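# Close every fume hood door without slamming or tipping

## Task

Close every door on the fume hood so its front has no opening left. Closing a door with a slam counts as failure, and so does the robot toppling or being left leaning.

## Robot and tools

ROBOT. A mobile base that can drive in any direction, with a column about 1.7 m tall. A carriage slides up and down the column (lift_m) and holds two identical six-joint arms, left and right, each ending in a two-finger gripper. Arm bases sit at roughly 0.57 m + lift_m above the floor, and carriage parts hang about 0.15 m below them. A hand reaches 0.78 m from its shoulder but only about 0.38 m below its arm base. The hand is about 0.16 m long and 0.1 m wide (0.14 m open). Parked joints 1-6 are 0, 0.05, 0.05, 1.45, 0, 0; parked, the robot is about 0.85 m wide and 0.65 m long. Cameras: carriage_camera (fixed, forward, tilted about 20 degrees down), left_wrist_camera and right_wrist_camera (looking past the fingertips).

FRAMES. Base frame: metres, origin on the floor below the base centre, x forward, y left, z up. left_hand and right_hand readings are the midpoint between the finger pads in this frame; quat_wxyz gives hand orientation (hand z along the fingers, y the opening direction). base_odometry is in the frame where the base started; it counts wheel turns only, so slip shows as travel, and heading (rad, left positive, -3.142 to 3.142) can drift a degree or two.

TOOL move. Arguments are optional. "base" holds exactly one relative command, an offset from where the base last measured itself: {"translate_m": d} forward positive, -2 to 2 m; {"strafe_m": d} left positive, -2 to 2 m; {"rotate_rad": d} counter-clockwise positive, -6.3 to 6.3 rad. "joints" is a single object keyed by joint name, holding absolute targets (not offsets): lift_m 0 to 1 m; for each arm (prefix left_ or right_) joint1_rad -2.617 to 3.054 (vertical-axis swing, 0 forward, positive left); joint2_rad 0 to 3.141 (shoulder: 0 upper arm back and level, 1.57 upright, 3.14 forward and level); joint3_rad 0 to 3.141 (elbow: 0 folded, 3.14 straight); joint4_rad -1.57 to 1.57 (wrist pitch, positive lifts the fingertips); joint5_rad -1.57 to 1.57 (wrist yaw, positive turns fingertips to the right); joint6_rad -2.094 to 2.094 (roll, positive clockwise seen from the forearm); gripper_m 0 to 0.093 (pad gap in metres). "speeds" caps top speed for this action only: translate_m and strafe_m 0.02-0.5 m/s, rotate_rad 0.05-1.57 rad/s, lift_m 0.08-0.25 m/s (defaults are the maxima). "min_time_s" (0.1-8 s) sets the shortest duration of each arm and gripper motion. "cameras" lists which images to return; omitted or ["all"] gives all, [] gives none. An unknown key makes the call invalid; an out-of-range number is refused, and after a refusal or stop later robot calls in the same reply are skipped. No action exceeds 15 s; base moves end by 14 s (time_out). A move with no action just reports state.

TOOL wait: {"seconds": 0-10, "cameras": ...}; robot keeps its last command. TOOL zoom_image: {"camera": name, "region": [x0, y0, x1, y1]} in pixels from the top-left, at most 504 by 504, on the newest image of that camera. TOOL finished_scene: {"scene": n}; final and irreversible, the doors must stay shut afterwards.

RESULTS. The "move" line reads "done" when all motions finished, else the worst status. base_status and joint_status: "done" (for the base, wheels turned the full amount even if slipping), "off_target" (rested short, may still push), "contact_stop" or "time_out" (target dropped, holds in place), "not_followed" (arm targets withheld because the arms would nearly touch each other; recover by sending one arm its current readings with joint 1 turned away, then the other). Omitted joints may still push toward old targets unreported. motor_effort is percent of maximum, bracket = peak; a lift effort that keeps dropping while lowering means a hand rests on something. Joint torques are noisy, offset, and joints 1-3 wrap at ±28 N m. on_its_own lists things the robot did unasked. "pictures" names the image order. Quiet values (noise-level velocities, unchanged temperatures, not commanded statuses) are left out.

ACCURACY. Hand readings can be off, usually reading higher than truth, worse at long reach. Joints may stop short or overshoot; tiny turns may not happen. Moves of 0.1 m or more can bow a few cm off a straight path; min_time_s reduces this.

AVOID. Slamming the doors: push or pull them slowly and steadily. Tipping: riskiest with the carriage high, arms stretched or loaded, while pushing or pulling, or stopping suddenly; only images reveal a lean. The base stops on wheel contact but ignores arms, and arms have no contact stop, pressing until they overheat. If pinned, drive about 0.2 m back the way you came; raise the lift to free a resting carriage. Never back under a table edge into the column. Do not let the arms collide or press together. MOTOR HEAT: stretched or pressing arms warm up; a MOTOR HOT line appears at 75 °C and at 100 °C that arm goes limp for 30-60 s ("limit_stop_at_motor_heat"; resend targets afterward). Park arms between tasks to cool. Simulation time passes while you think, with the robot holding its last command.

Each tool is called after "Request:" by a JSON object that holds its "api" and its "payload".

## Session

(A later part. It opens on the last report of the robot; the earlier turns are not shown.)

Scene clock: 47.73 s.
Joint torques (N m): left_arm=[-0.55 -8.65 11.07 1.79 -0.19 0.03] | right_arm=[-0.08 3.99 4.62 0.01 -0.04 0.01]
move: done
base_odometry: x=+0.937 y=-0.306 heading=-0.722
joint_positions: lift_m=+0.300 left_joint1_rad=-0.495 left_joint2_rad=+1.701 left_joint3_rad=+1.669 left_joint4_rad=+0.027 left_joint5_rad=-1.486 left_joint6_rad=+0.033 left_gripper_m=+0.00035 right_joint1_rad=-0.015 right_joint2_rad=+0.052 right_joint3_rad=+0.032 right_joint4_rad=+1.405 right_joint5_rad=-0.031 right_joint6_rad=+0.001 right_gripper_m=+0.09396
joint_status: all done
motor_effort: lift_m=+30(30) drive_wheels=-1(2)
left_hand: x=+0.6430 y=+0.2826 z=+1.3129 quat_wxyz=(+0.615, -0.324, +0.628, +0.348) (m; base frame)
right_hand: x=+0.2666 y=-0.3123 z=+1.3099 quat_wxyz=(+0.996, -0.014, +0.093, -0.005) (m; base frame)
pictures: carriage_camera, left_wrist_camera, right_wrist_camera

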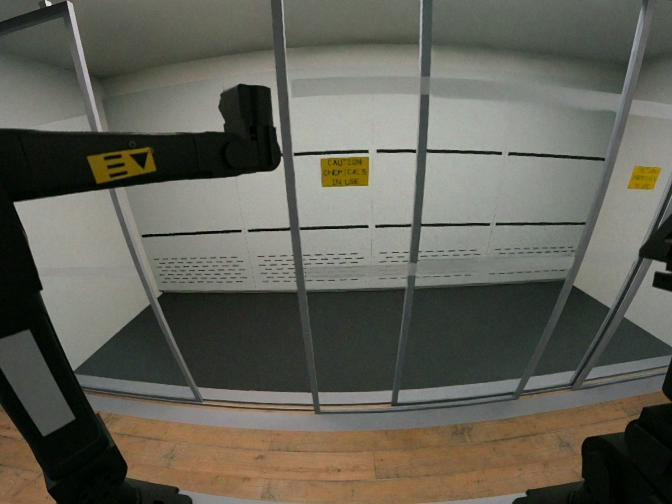

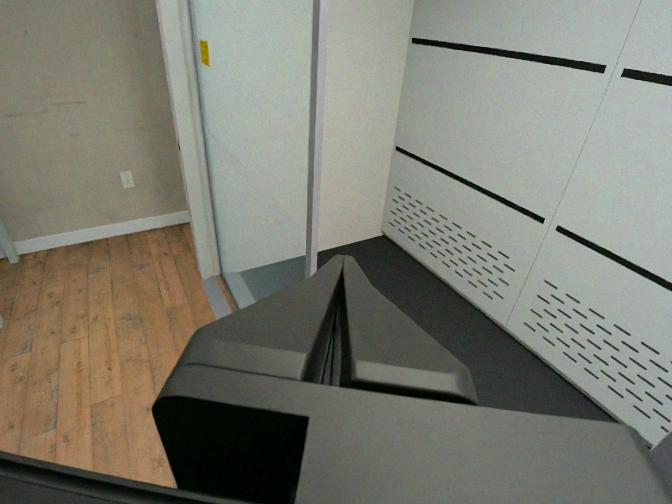

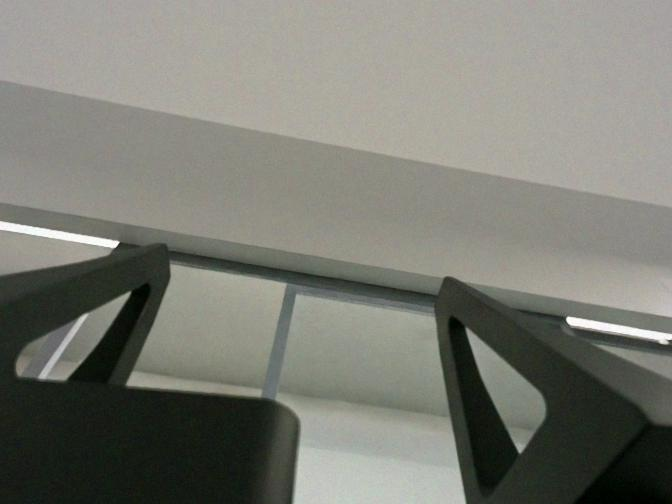

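Request:
{"api": "move", "payload": {"base": {"strafe_m": -0.18}, "speeds": {"strafe_m": 0.15}, "cameras": []}}

Request:
{"api": "move", "payload": {"base": {"translate_m": 0.255}, "speeds": {"translate_m": 0.1}}}

Scene clock: 51.70 s.
move: done
base_status: done
motor_effort: lift_m=+30(30) drive_wheels=-2(7)
pictures: none

Scene clock: 55.03 s.
Joint torques (N m): left_arm=[-0.18 -8.69 11.02 1.75 -0.14 0.09] | right_arm=[0.01 3.9 4.67 0.04 0.01 -0.01]
move: done
base_odometry: x=+1.009 y=-0.610 heading=-0.723
base_status: done
joint_positions: lift_m=+0.300 left_joint1_rad=-0.498 left_joint2_rad=+1.701 left_joint3_rad=+1.669 left_joint4_rad=+0.031 left_joint5_rad=-1.492 left_joint6_rad=+0.033 left_gripper_m=+0.00035 right_joint1_rad=-0.015 right_joint2_rad=+0.052 right_joint3_rad=+0.032 right_joint4_rad=+1.406 right_joint5_rad=-0.031 right_joint6_rad=+0.001 right_gripper_m=+0.09396
motor_effort: lift_m=+30(30) drive_wheels=+1(10)
left_hand: x=+0.6420 y=+0.2816 z=+1.3133 quat_wxyz=(+0.616, -0.326, +0.627, +0.347) (m; base frame)
right_hand: x=+0.2665 y=-0.3123 z=+1.3099 quat_wxyz=(+0.996, -0.014, +0.092, -0.005) (m; base frame)
pictures: carriage_camera, left_wrist_camera, right_wrist_camera

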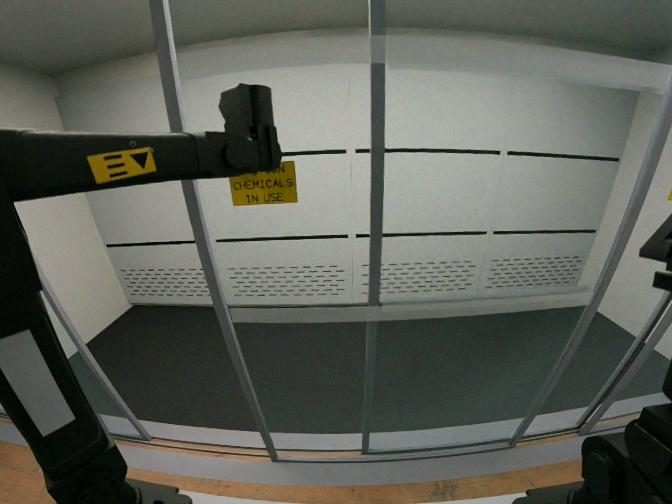

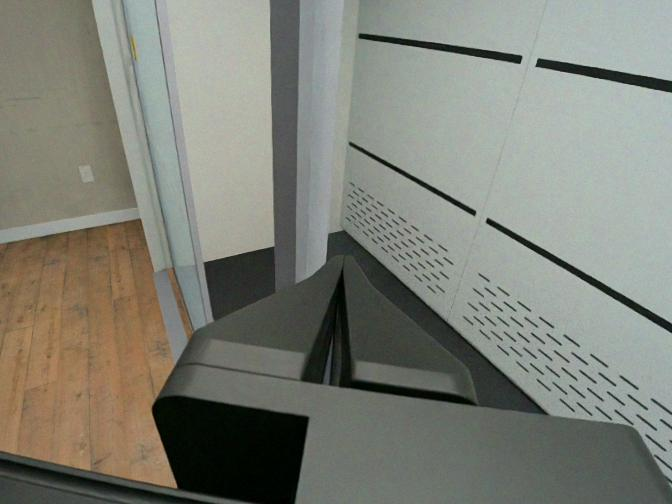

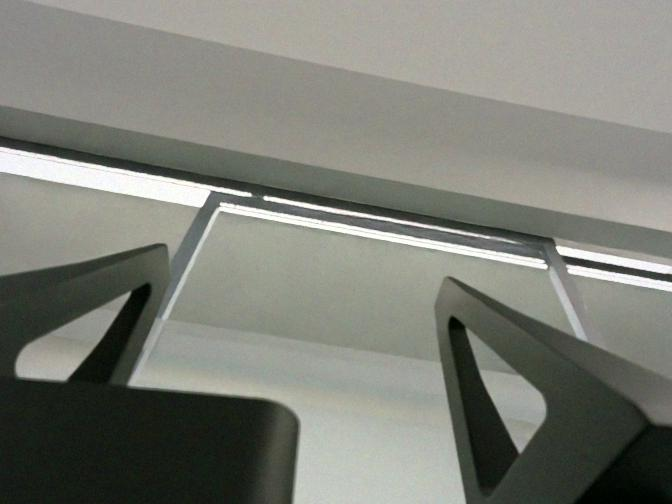

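Request:
{"api": "move", "payload": {"base": {"translate_m": 0.025}, "speeds": {"translate_m": 0.04}, "cameras": []}}

Request:
{"api": "move", "payload": {"base": {"strafe_m": 0.08}, "speeds": {"strafe_m": 0.03}, "cameras": ["carriage_camera","left_wrist_camera"]}}

Scene clock: 56.40 s.
move: done
base_status: done
motor_effort: lift_m=+30(30) drive_wheels=+2(9)
pictures: none

Scene clock: 59.57 s.
Joint torques (N m): left_arm=[6.79 -7.82 10.81 1.56 0.61 0.06] | right_arm=[-0.12 4.01 4.77 0.04 0.01 0.02]
move: done
base_odometry: x=+1.081 y=-0.567 heading=-0.724
base_status: done
joint_positions: lift_m=+0.300 left_joint1_rad=-0.577 left_joint2_rad=+1.696 left_joint3_rad=+1.669 left_joint4_rad=+0.040 left_joint5_rad=-1.562 left_joint6_rad=+0.033 left_gripper_m=+0.00034 right_joint1_rad=-0.015 right_joint2_rad=+0.052 right_joint3_rad=+0.032 right_joint4_rad=+1.405 right_joint5_rad=-0.031 right_joint6_rad=+0.001 right_gripper_m=+0.09396
motor_effort: lift_m=+30(30) drive_wheels=+2(9)
left_hand: x=+0.6267 y=+0.2562 z=+1.3157 quat_wxyz=(+0.620, -0.328, +0.626, +0.341) (m; base frame)
right_hand: x=+0.2666 y=-0.3123 z=+1.3099 quat_wxyz=(+0.996, -0.014, +0.093, -0.005) (m; base frame)
pictures: carriage_camera, left_wrist_camera

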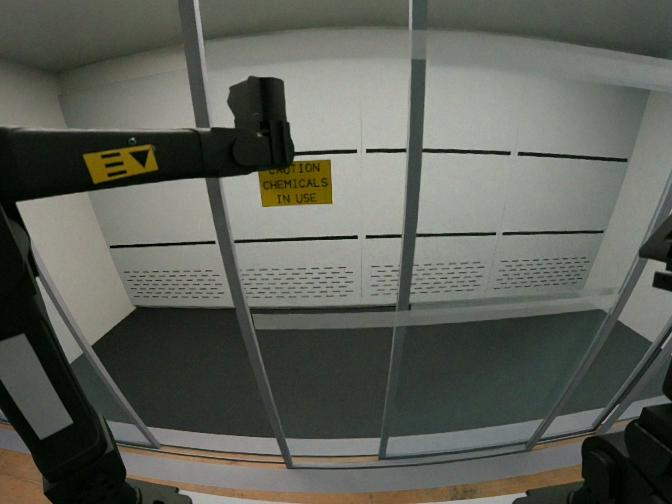

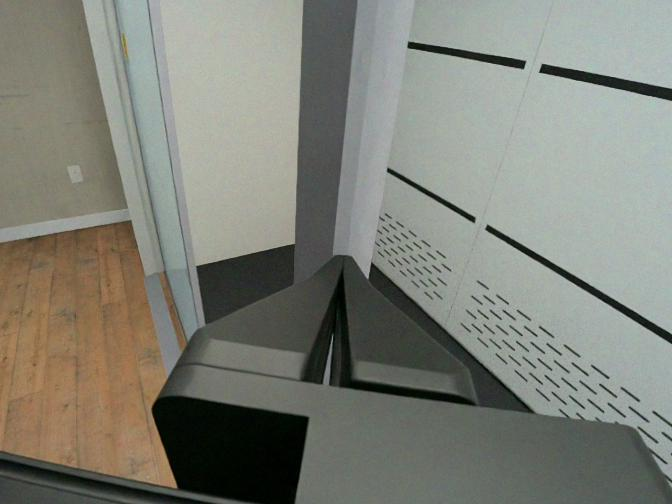

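Request:
{"api": "move", "payload": {"base": {"strafe_m": 0.05}, "speeds": {"strafe_m": 0.03}, "cameras": ["carriage_camera","left_wrist_camera"]}}

Scene clock: 61.90 s.
Joint torques (N m): left_arm=[13.29 -8.08 10.96 1.66 0.2 0.04] | right_arm=[-0.14 3.93 4.51 0.04 -0.02 0.01]
move: done
base_odometry: x=+1.114 y=-0.529 heading=-0.724
base_status: done
joint_positions: lift_m=+0.300 left_joint1_rad=-0.648 left_joint2_rad=+1.696 left_joint3_rad=+1.669 left_joint4_rad=+0.040 left_joint5_rad=-1.524 left_joint6_rad=+0.033 left_gripper_m=+0.00033 right_joint1_rad=-0.015 right_joint2_rad=+0.052 right_joint3_rad=+0.032 right_joint4_rad=+1.405 right_joint5_rad=-0.031 right_joint6_rad=+0.001 right_gripper_m=+0.09396
motor_effort: lift_m=+30(30) drive_wheels=+3(11)
left_hand: x=+0.6266 y=+0.2235 z=+1.3158 quat_wxyz=(+0.637, -0.293, +0.643, +0.307) (m; base frame)
right_hand: x=+0.2666 y=-0.3123 z=+1.3099 quat_wxyz=(+0.996, -0.014, +0.093, -0.005) (m; base frame)
pictures: carriage_camera, left_wrist_camera

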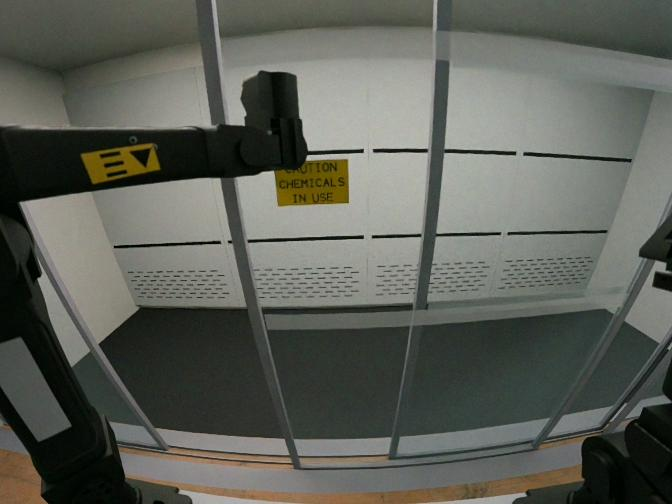

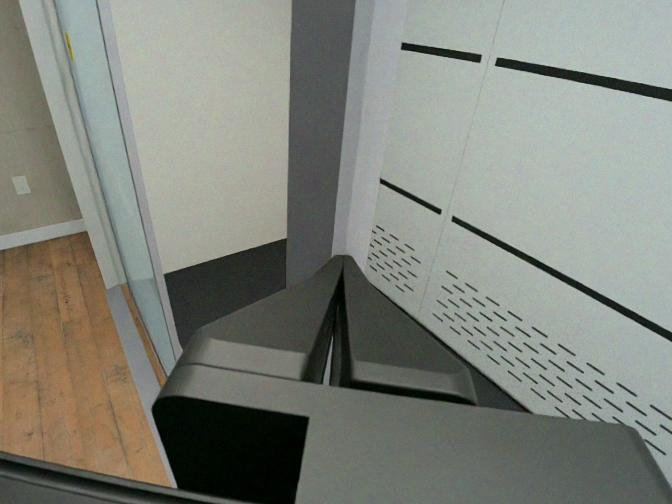

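Request:
{"api": "move", "payload": {"base": {"strafe_m": 0.04}, "speeds": {"strafe_m": 0.03}, "cameras": ["carriage_camera","left_wrist_camera"]}}

Scene clock: 63.93 s.
Joint torques (N m): left_arm=[13.64 -7.97 11.3 1.63 0.28 0.11] | right_arm=[-0.2 4.03 4.67 0.06 -0.02 0.03]
move: done
base_odometry: x=+1.141 y=-0.500 heading=-0.724
base_status: done
joint_positions: lift_m=+0.300 left_joint1_rad=-0.652 left_joint2_rad=+1.697 left_joint3_rad=+1.669 left_joint4_rad=+0.040 left_joint5_rad=-1.530 left_joint6_rad=+0.033 left_gripper_m=+0.00033 right_joint1_rad=-0.015 right_joint2_rad=+0.052 right_joint3_rad=+0.032 right_joint4_rad=+1.405 right_joint5_rad=-0.031 right_joint6_rad=+0.001 right_gripper_m=+0.09396
motor_effort: lift_m=+29(30) drive_wheels=+3(10)
left_hand: x=+0.6255 y=+0.2225 z=+1.3156 quat_wxyz=(+0.637, -0.294, +0.643, +0.307) (m; base frame)
right_hand: x=+0.2666 y=-0.3123 z=+1.3099 quat_wxyz=(+0.996, -0.014, +0.093, -0.005) (m; base frame)
pictures: carriage_camera, left_wrist_camera

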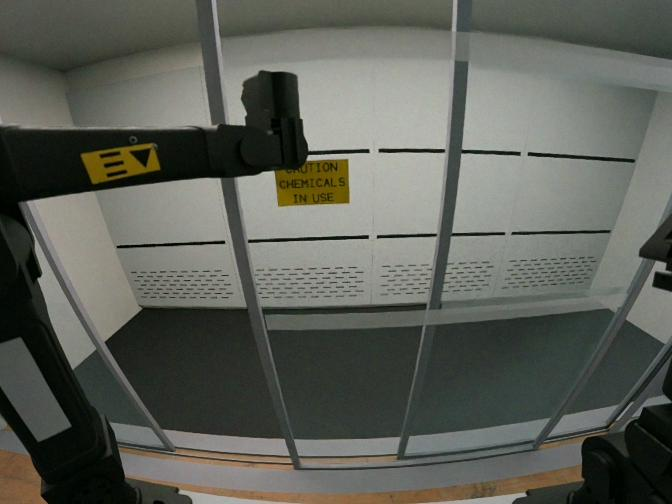

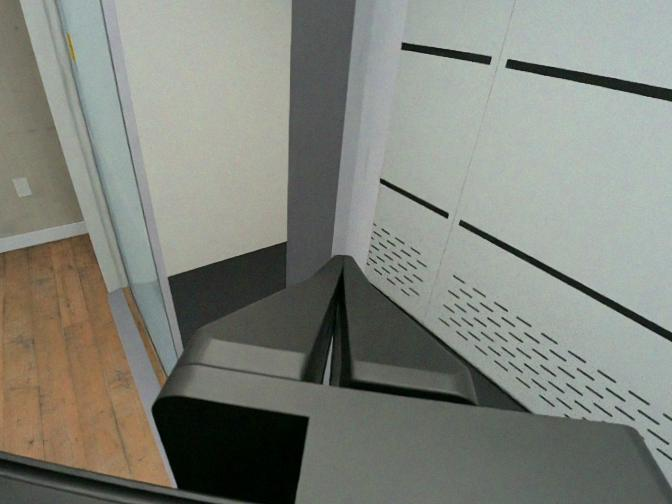

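Request:
{"api": "move", "payload": {"base": {"strafe_m": 0.25}, "speeds": {"strafe_m": 0.06}, "cameras": ["carriage_camera","left_wrist_camera"]}}

Scene clock: 68.87 s.
Joint torques (N m): left_arm=[12.6 -7.95 10.84 1.65 0.87 0.06] | right_arm=[-0.05 3.93 4.66 0.04 -0.04 0.01]
move: done
base_odometry: x=+1.306 y=-0.312 heading=-0.724
base_status: done
joint_positions: lift_m=+0.300 left_joint1_rad=-0.641 left_joint2_rad=+1.695 left_joint3_rad=+1.669 left_joint4_rad=+0.035 left_joint5_rad=-1.583 left_joint6_rad=+0.033 left_gripper_m=+0.00033 right_joint1_rad=-0.015 right_joint2_rad=+0.052 right_joint3_rad=+0.032 right_joint4_rad=+1.405 right_joint5_rad=-0.031 right_joint6_rad=+0.001 right_gripper_m=+0.09396
motor_effort: lift_m=+29(30) drive_wheels=+2(12)
left_hand: x=+0.6189 y=+0.2327 z=+1.3156 quat_wxyz=(+0.626, -0.313, +0.634, +0.329) (m; base frame)
right_hand: x=+0.2666 y=-0.3123 z=+1.3099 quat_wxyz=(+0.996, -0.014, +0.093, -0.005) (m; base frame)
pictures: carriage_camera, left_wrist_camera

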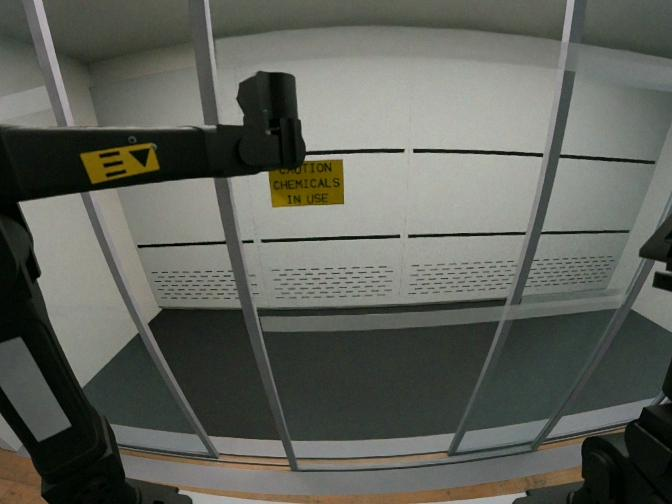

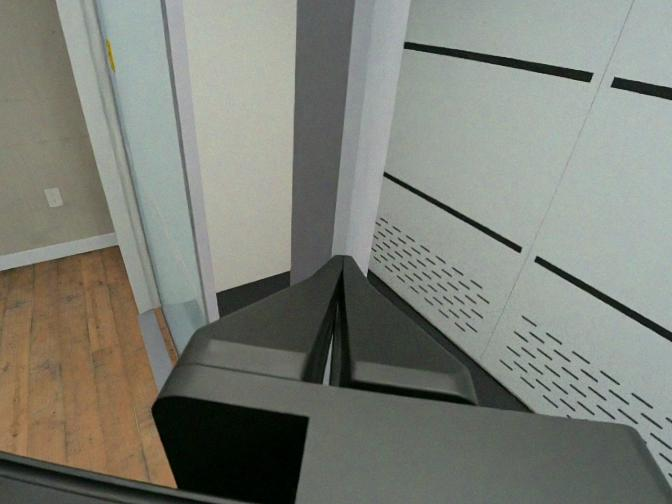

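Request:
{"api": "move", "payload": {"base": {"strafe_m": 0.25}, "speeds": {"strafe_m": 0.06}, "cameras": ["carriage_camera","left_wrist_camera"]}}

Scene clock: 73.80 s.
Joint torques (N m): left_arm=[14.17 -6.13 10.96 2.5 0.83 0.24] | right_arm=[-0.06 3.92 4.66 0.03 -0.02 -0.02]
move: done
base_odometry: x=+1.472 y=-0.125 heading=-0.724
base_status: done
joint_positions: lift_m=+0.300 left_joint1_rad=-0.657 left_joint2_rad=+1.677 left_joint3_rad=+1.669 left_joint4_rad=-0.048 left_joint5_rad=-1.584 left_joint6_rad=+0.018 left_gripper_m=+0.00033 right_joint1_rad=-0.015 right_joint2_rad=+0.052 right_joint3_rad=+0.032 right_joint4_rad=+1.405 right_joint5_rad=-0.031 right_joint6_rad=+0.001 right_gripper_m=+0.09396
motor_effort: lift_m=+30(30) drive_wheels=+2(11)
left_hand: x=+0.6127 y=+0.2300 z=+1.3161 quat_wxyz=(+0.621, -0.292, +0.644, +0.339) (m; base frame)
right_hand: x=+0.2666 y=-0.3123 z=+1.3099 quat_wxyz=(+0.996, -0.014, +0.093, -0.005) (m; base frame)
pictures: carriage_camera, left_wrist_camera

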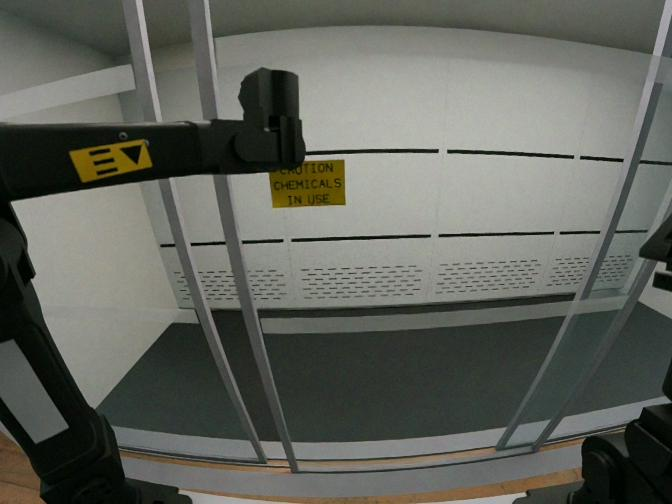

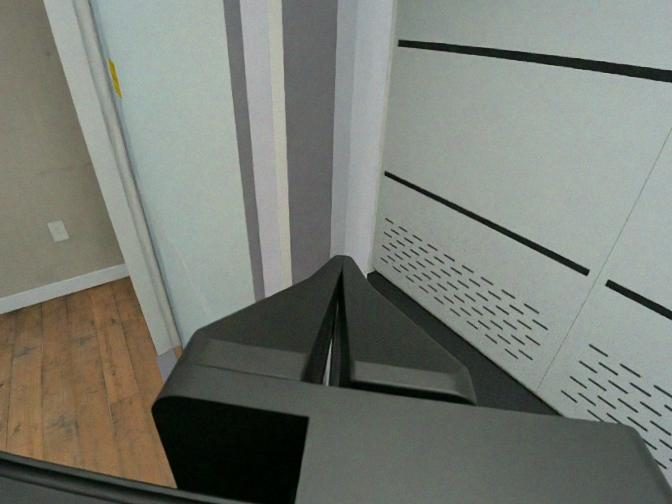

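Request:
{"api": "move", "payload": {"base": {"strafe_m": 0.1}, "speeds": {"strafe_m": 0.05}, "cameras": ["carriage_camera","left_wrist_camera"]}}

Request:
{"api": "zoom_image", "payload": {"camera": "carriage_camera", "region": [80, 200, 400, 500]}}

Scene clock: 76.50 s.
Joint torques (N m): left_arm=[15.53 -5.55 10.91 2.79 0.84 0.33] | right_arm=[-0.08 4.1 4.53 0.01 -0.03 0.02]
move: done
base_odometry: x=+1.538 y=-0.051 heading=-0.724
base_status: done
joint_positions: lift_m=+0.300 left_joint1_rad=-0.674 left_joint2_rad=+1.673 left_joint3_rad=+1.669 left_joint4_rad=-0.063 left_joint5_rad=-1.584 left_joint6_rad=+0.014 left_gripper_m=+0.00032 right_joint1_rad=-0.015 right_joint2_rad=+0.052 right_joint3_rad=+0.032 right_joint4_rad=+1.405 right_joint5_rad=-0.031 right_joint6_rad=+0.001 right_gripper_m=+0.09396
motor_effort: lift_m=+30(30) drive_wheels=+1(9)
left_hand: x=+0.6102 y=+0.2240 z=+1.3162 quat_wxyz=(+0.622, -0.285, +0.647, +0.336) (m; base frame)
right_hand: x=+0.2666 y=-0.3123 z=+1.3099 quat_wxyz=(+0.996, -0.014, +0.093, -0.005) (m; base frame)
pictures: carriage_camera, left_wrist_camera

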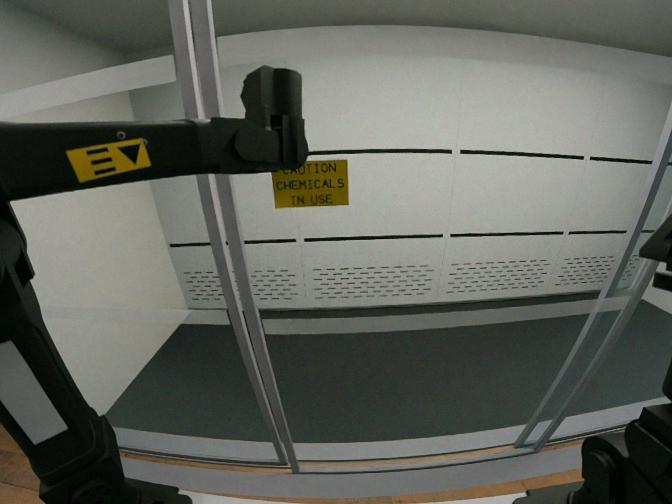

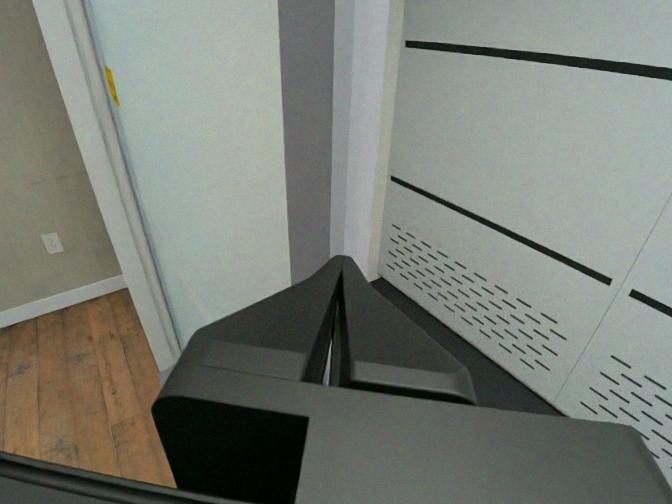

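Scaled by 1.575 from the camera's 672x504 image, which has a finer 960x720 frame.

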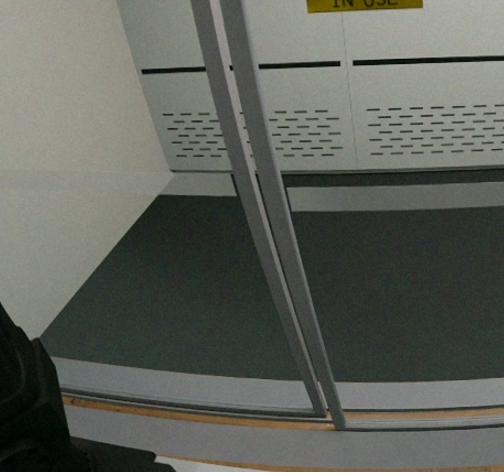

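Request:
{"api": "move", "payload": {"base": {"strafe_m": 0.055}, "speeds": {"strafe_m": 0.04}, "cameras": ["carriage_camera","left_wrist_camera"]}}

Request:
{"api": "zoom_image", "payload": {"camera": "carriage_camera", "region": [180, 300, 380, 490]}}

Request:
{"api": "zoom_image", "payload": {"camera": "carriage_camera", "region": [450, 200, 672, 490]}}

Scene clock: 78.67 s.
Joint torques (N m): left_arm=[16.64 -5.7 10.84 2.74 0.84 0.3] | right_arm=[-0.24 4.03 4.62 0.07 -0.03 0.03]
move: done
base_odometry: x=+1.575 y=-0.010 heading=-0.724
base_status: done
joint_positions: lift_m=+0.300 left_joint1_rad=-0.686 left_joint2_rad=+1.672 left_joint3_rad=+1.669 left_joint4_rad=-0.068 left_joint5_rad=-1.584 left_joint6_rad=+0.013 left_gripper_m=+0.00032 right_joint1_rad=-0.015 right_joint2_rad=+0.052 right_joint3_rad=+0.032 right_joint4_rad=+1.405 right_joint5_rad=-0.031 right_joint6_rad=+0.001 right_gripper_m=+0.09396
motor_effort: lift_m=+30(30) drive_wheels=+1(11)
left_hand: x=+0.6088 y=+0.2196 z=+1.3163 quat_wxyz=(+0.624, -0.280, +0.649, +0.333) (m; base frame)
right_hand: x=+0.2666 y=-0.3123 z=+1.3099 quat_wxyz=(+0.996, -0.014, +0.093, -0.005) (m; base frame)
pictures: carriage_camera, left_wrist_camera

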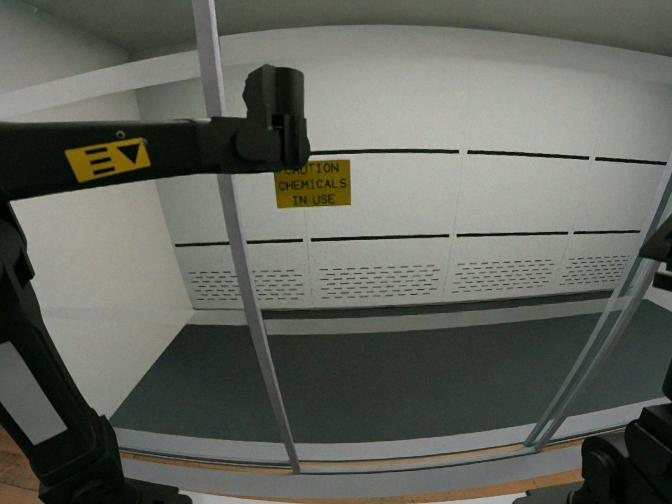

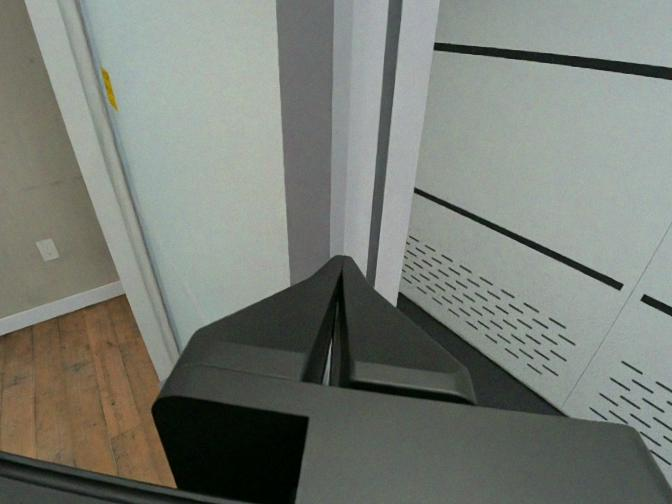

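Scaled by 2.520 from the camera's 672x504 image, which has a finer 960x720 frame.

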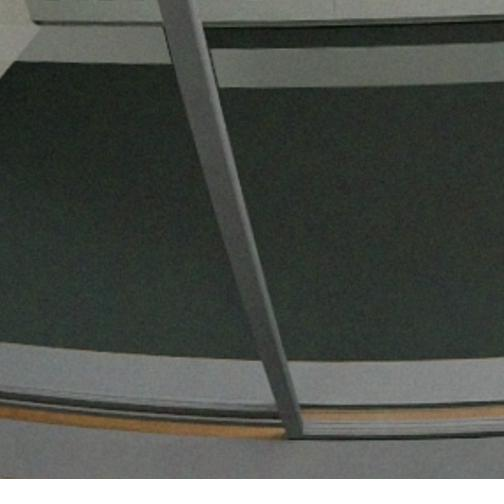

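Scaled by 1.738 from the camera's 672x504 image, which has a finer 960x720 frame.

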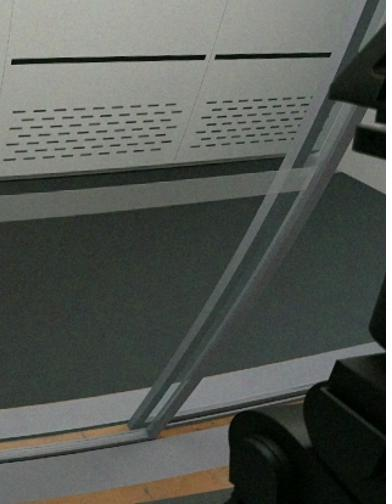

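Request:
{"api": "move", "payload": {"base": {"strafe_m": 0.022}, "speeds": {"strafe_m": 0.04}, "cameras": []}}

Request:
{"api": "move", "payload": {"base": {"strafe_m": -0.14}, "speeds": {"strafe_m": 0.06}, "cameras": []}}

Request:
{"api": "move", "payload": {"base": {"translate_m": -0.4}, "speeds": {"translate_m": 0.2}, "cameras": []}}

Request:
{"api": "move", "payload": {"base": {"strafe_m": -0.15}, "joints": {"left_joint1_rad": 0, "left_joint2_rad": 0.05, "left_joint3_rad": 0.05, "left_joint4_rad": 1.45, "left_joint5_rad": 0, "left_joint6_rad": 0}, "min_time_s": 2.5}}

Request:
{"api": "zoom_image", "payload": {"camera": "carriage_camera", "region": [0, 0, 336, 504]}}

Request:
{"api": "zoom_image", "payload": {"camera": "carriage_camera", "region": [336, 0, 672, 504]}}

Scene clock: 80.27 s.
move: done
base_status: done
motor_effort: lift_m=+30(30) drive_wheels=+2(9)
pictures: none

Scene clock: 83.13 s.
move: done
base_status: done
motor_effort: lift_m=+30(30) drive_wheels=+4(9)
pictures: none

Scene clock: 86.33 s.
move: done
base_status: done
motor_effort: lift_m=+30(30) drive_wheels=+0(11)
pictures: none

Scene clock: 89.20 s.
Joint torques (N m): left_arm=[0.44 3.11 5.29 0.17 0.12 -0.15] | right_arm=[-0.2 4.23 4.59 0.04 -0.06 -0.01]
move: done
base_odometry: x=+1.097 y=+0.054 heading=-0.724
base_status: done
joint_positions: lift_m=+0.300 left_joint1_rad=-0.006 left_joint2_rad=+0.055 left_joint3_rad=+0.063 left_joint4_rad=+1.433 left_joint5_rad=-0.014 left_joint6_rad=+0.015 left_gripper_m=+0.00030 right_joint1_rad=-0.015 right_joint2_rad=+0.052 right_joint3_rad=+0.032 right_joint4_rad=+1.405 right_joint5_rad=-0.031 right_joint6_rad=+0.001 right_gripper_m=+0.09396
joint_status: all done
motor_effort: lift_m=+30(30) drive_wheels=-1(10)
left_hand: x=+0.2514 y=+0.3191 z=+1.3195 quat_wxyz=(+0.998, -0.007, +0.065, +0.005) (m; base frame)
right_hand: x=+0.2666 y=-0.3123 z=+1.3098 quat_wxyz=(+0.996, -0.014, +0.093, -0.005) (m; base frame)
pictures: carriage_camera, left_wrist_camera, right_wrist_camera

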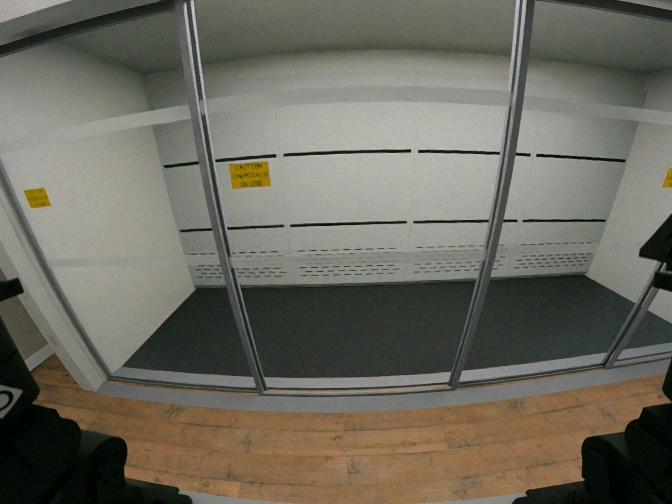

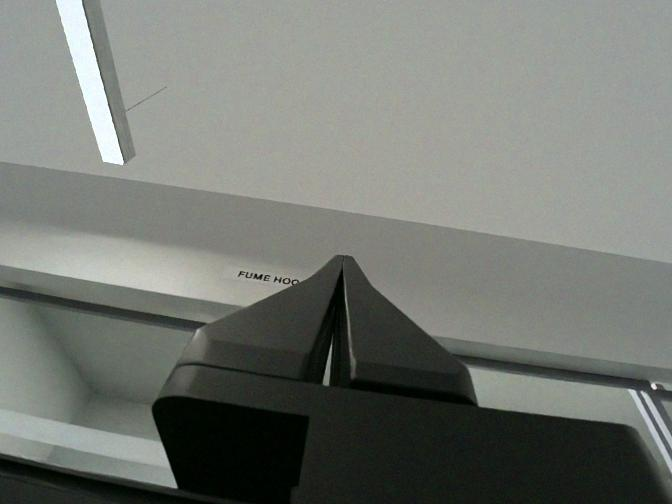

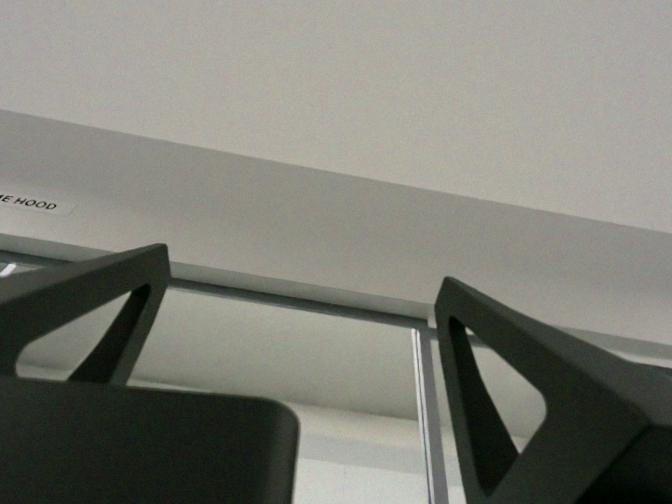

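Scaled by 1.000.

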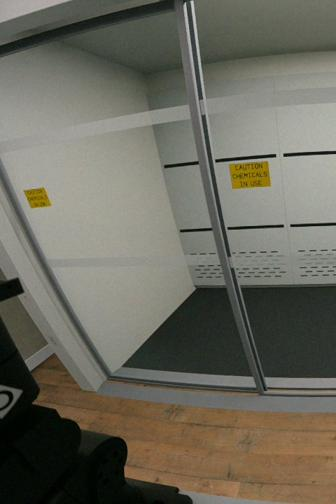

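Scaled by 1.000.

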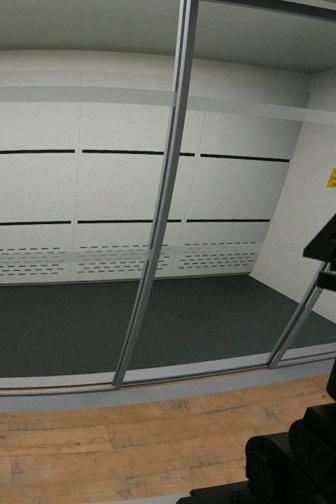

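Request:
{"api": "move", "payload": {"base": {"strafe_m": -1.5}, "speeds": {"strafe_m": 0.4}, "cameras": ["carriage_camera"]}}

Request:
{"api": "zoom_image", "payload": {"camera": "carriage_camera", "region": [160, 0, 500, 420]}}

Request:
{"api": "zoom_image", "payload": {"camera": "carriage_camera", "region": [472, 0, 672, 420]}}

Scene clock: 95.03 s.
Joint torques (N m): left_arm=[0.21 3.11 5.09 0.07 0.1 -0.11] | right_arm=[-0.14 4.14 4.55 0.05 -0.04 -0.03]
move: done
base_odometry: x=+0.103 y=-1.069 heading=-0.724
base_status: done
joint_positions: lift_m=+0.300 left_joint1_rad=-0.004 left_joint2_rad=+0.055 left_joint3_rad=+0.063 left_joint4_rad=+1.437 left_joint5_rad=-0.009 left_joint6_rad=+0.014 left_gripper_m=+0.00030 right_joint1_rad=-0.015 right_joint2_rad=+0.052 right_joint3_rad=+0.032 right_joint4_rad=+1.405 right_joint5_rad=-0.031 right_joint6_rad=+0.001 right_gripper_m=+0.09396
motor_effort: lift_m=+30(30) drive_wheels=-2(9)
left_hand: x=+0.2505 y=+0.3183 z=+1.3197 quat_wxyz=(+0.998, -0.004, +0.063, +0.005) (m; base frame)
right_hand: x=+0.2666 y=-0.3123 z=+1.3098 quat_wxyz=(+0.996, -0.014, +0.093, -0.005) (m; base frame)
pictures: carriage_camera

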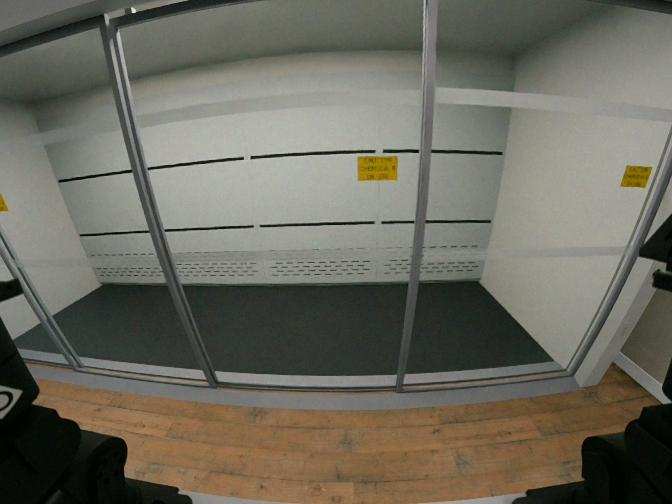

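Scaled by 1.200 from the camera's 672x504 image, which has a finer 960x720 frame.

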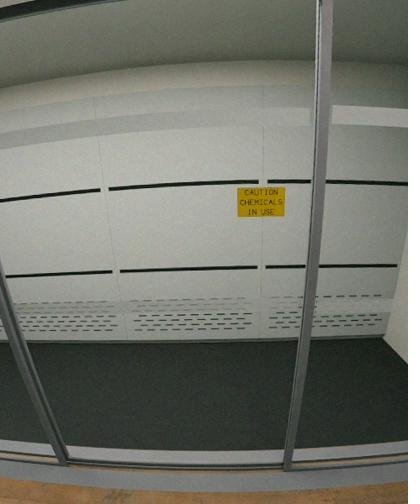

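Scaled by 1.200 from the camera's 672x504 image, which has a finer 960x720 frame.

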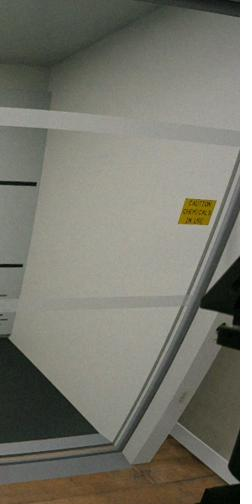

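Request:
{"api": "zoom_image", "payload": {"camera": "carriage_camera", "region": [530, 200, 672, 400]}}

Request:
{"api": "move", "payload": {"base": {"strafe_m": -0.8}, "speeds": {"strafe_m": 0.3}, "cameras": ["carriage_camera"]}}

Request:
{"api": "zoom_image", "payload": {"camera": "carriage_camera", "region": [280, 0, 560, 420]}}

Request:
{"api": "zoom_image", "payload": {"camera": "carriage_camera", "region": [100, 0, 300, 420]}}

Scaled by 2.520 from the camera's 672x504 image, which has a finer 960x720 frame.

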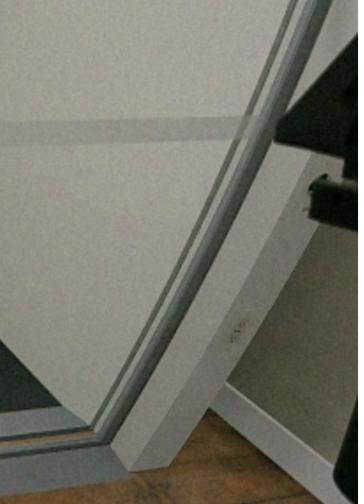

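Scene clock: 99.43 s.
Joint torques (N m): left_arm=[0.2 3.07 5.12 0.07 0.03 -0.1] | right_arm=[-0.1 4.01 4.59 0.07 -0.02 -0.01]
move: done
base_odometry: x=-0.427 y=-1.668 heading=-0.724
base_status: done
joint_positions: lift_m=+0.300 left_joint1_rad=-0.004 left_joint2_rad=+0.055 left_joint3_rad=+0.063 left_joint4_rad=+1.438 left_joint5_rad=-0.008 left_joint6_rad=+0.014 left_gripper_m=+0.00030 right_joint1_rad=-0.015 right_joint2_rad=+0.052 right_joint3_rad=+0.032 right_joint4_rad=+1.405 right_joint5_rad=-0.031 right_joint6_rad=+0.001 right_gripper_m=+0.09396
motor_effort: lift_m=+30(30) drive_wheels=-2(13)
left_hand: x=+0.2503 y=+0.3182 z=+1.3197 quat_wxyz=(+0.998, -0.004, +0.063, +0.005) (m; base frame)
right_hand: x=+0.2666 y=-0.3123 z=+1.3098 quat_wxyz=(+0.996, -0.014, +0.093, -0.005) (m; base frame)
pictures: carriage_camera

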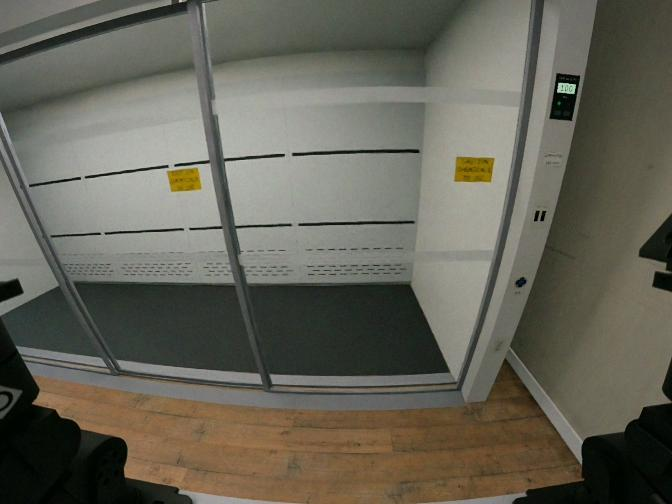

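Scaled by 1.200 from the camera's 672x504 image, which has a finer 960x720 frame.

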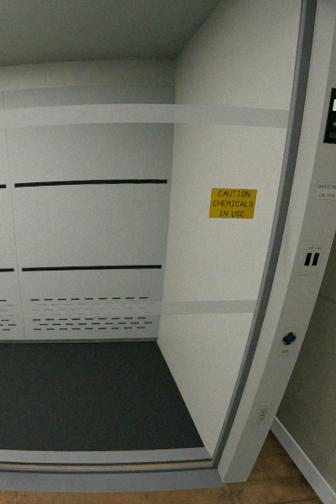

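Scaled by 1.200 from the camera's 672x504 image, which has a finer 960x720 frame.

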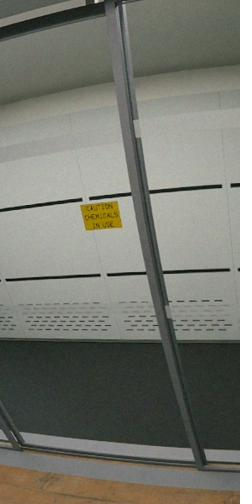

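Request:
{"api": "zoom_image", "payload": {"camera": "carriage_camera", "region": [420, 260, 560, 410]}}

Request:
{"api": "zoom_image", "payload": {"camera": "carriage_camera", "region": [200, 260, 300, 400]}}

Scaled by 3.360 from the camera's 672x504 image, which has a finer 960x720 frame.

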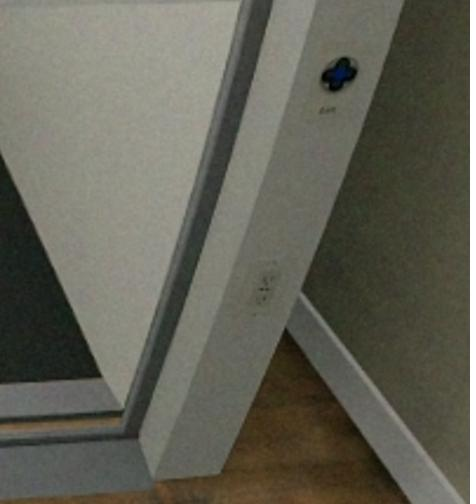

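Scaled by 3.600 from the camera's 672x504 image, which has a finer 960x720 frame.

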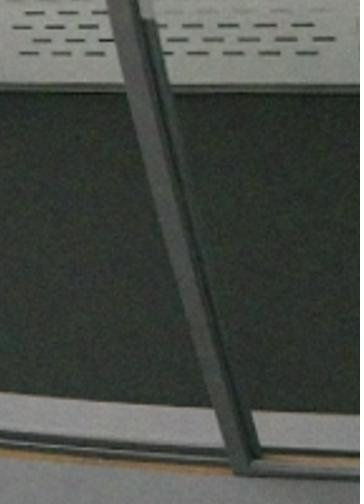

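Request:
{"api": "finished_scene", "payload": {"scene": 2}}

The scene is finished: the task was done.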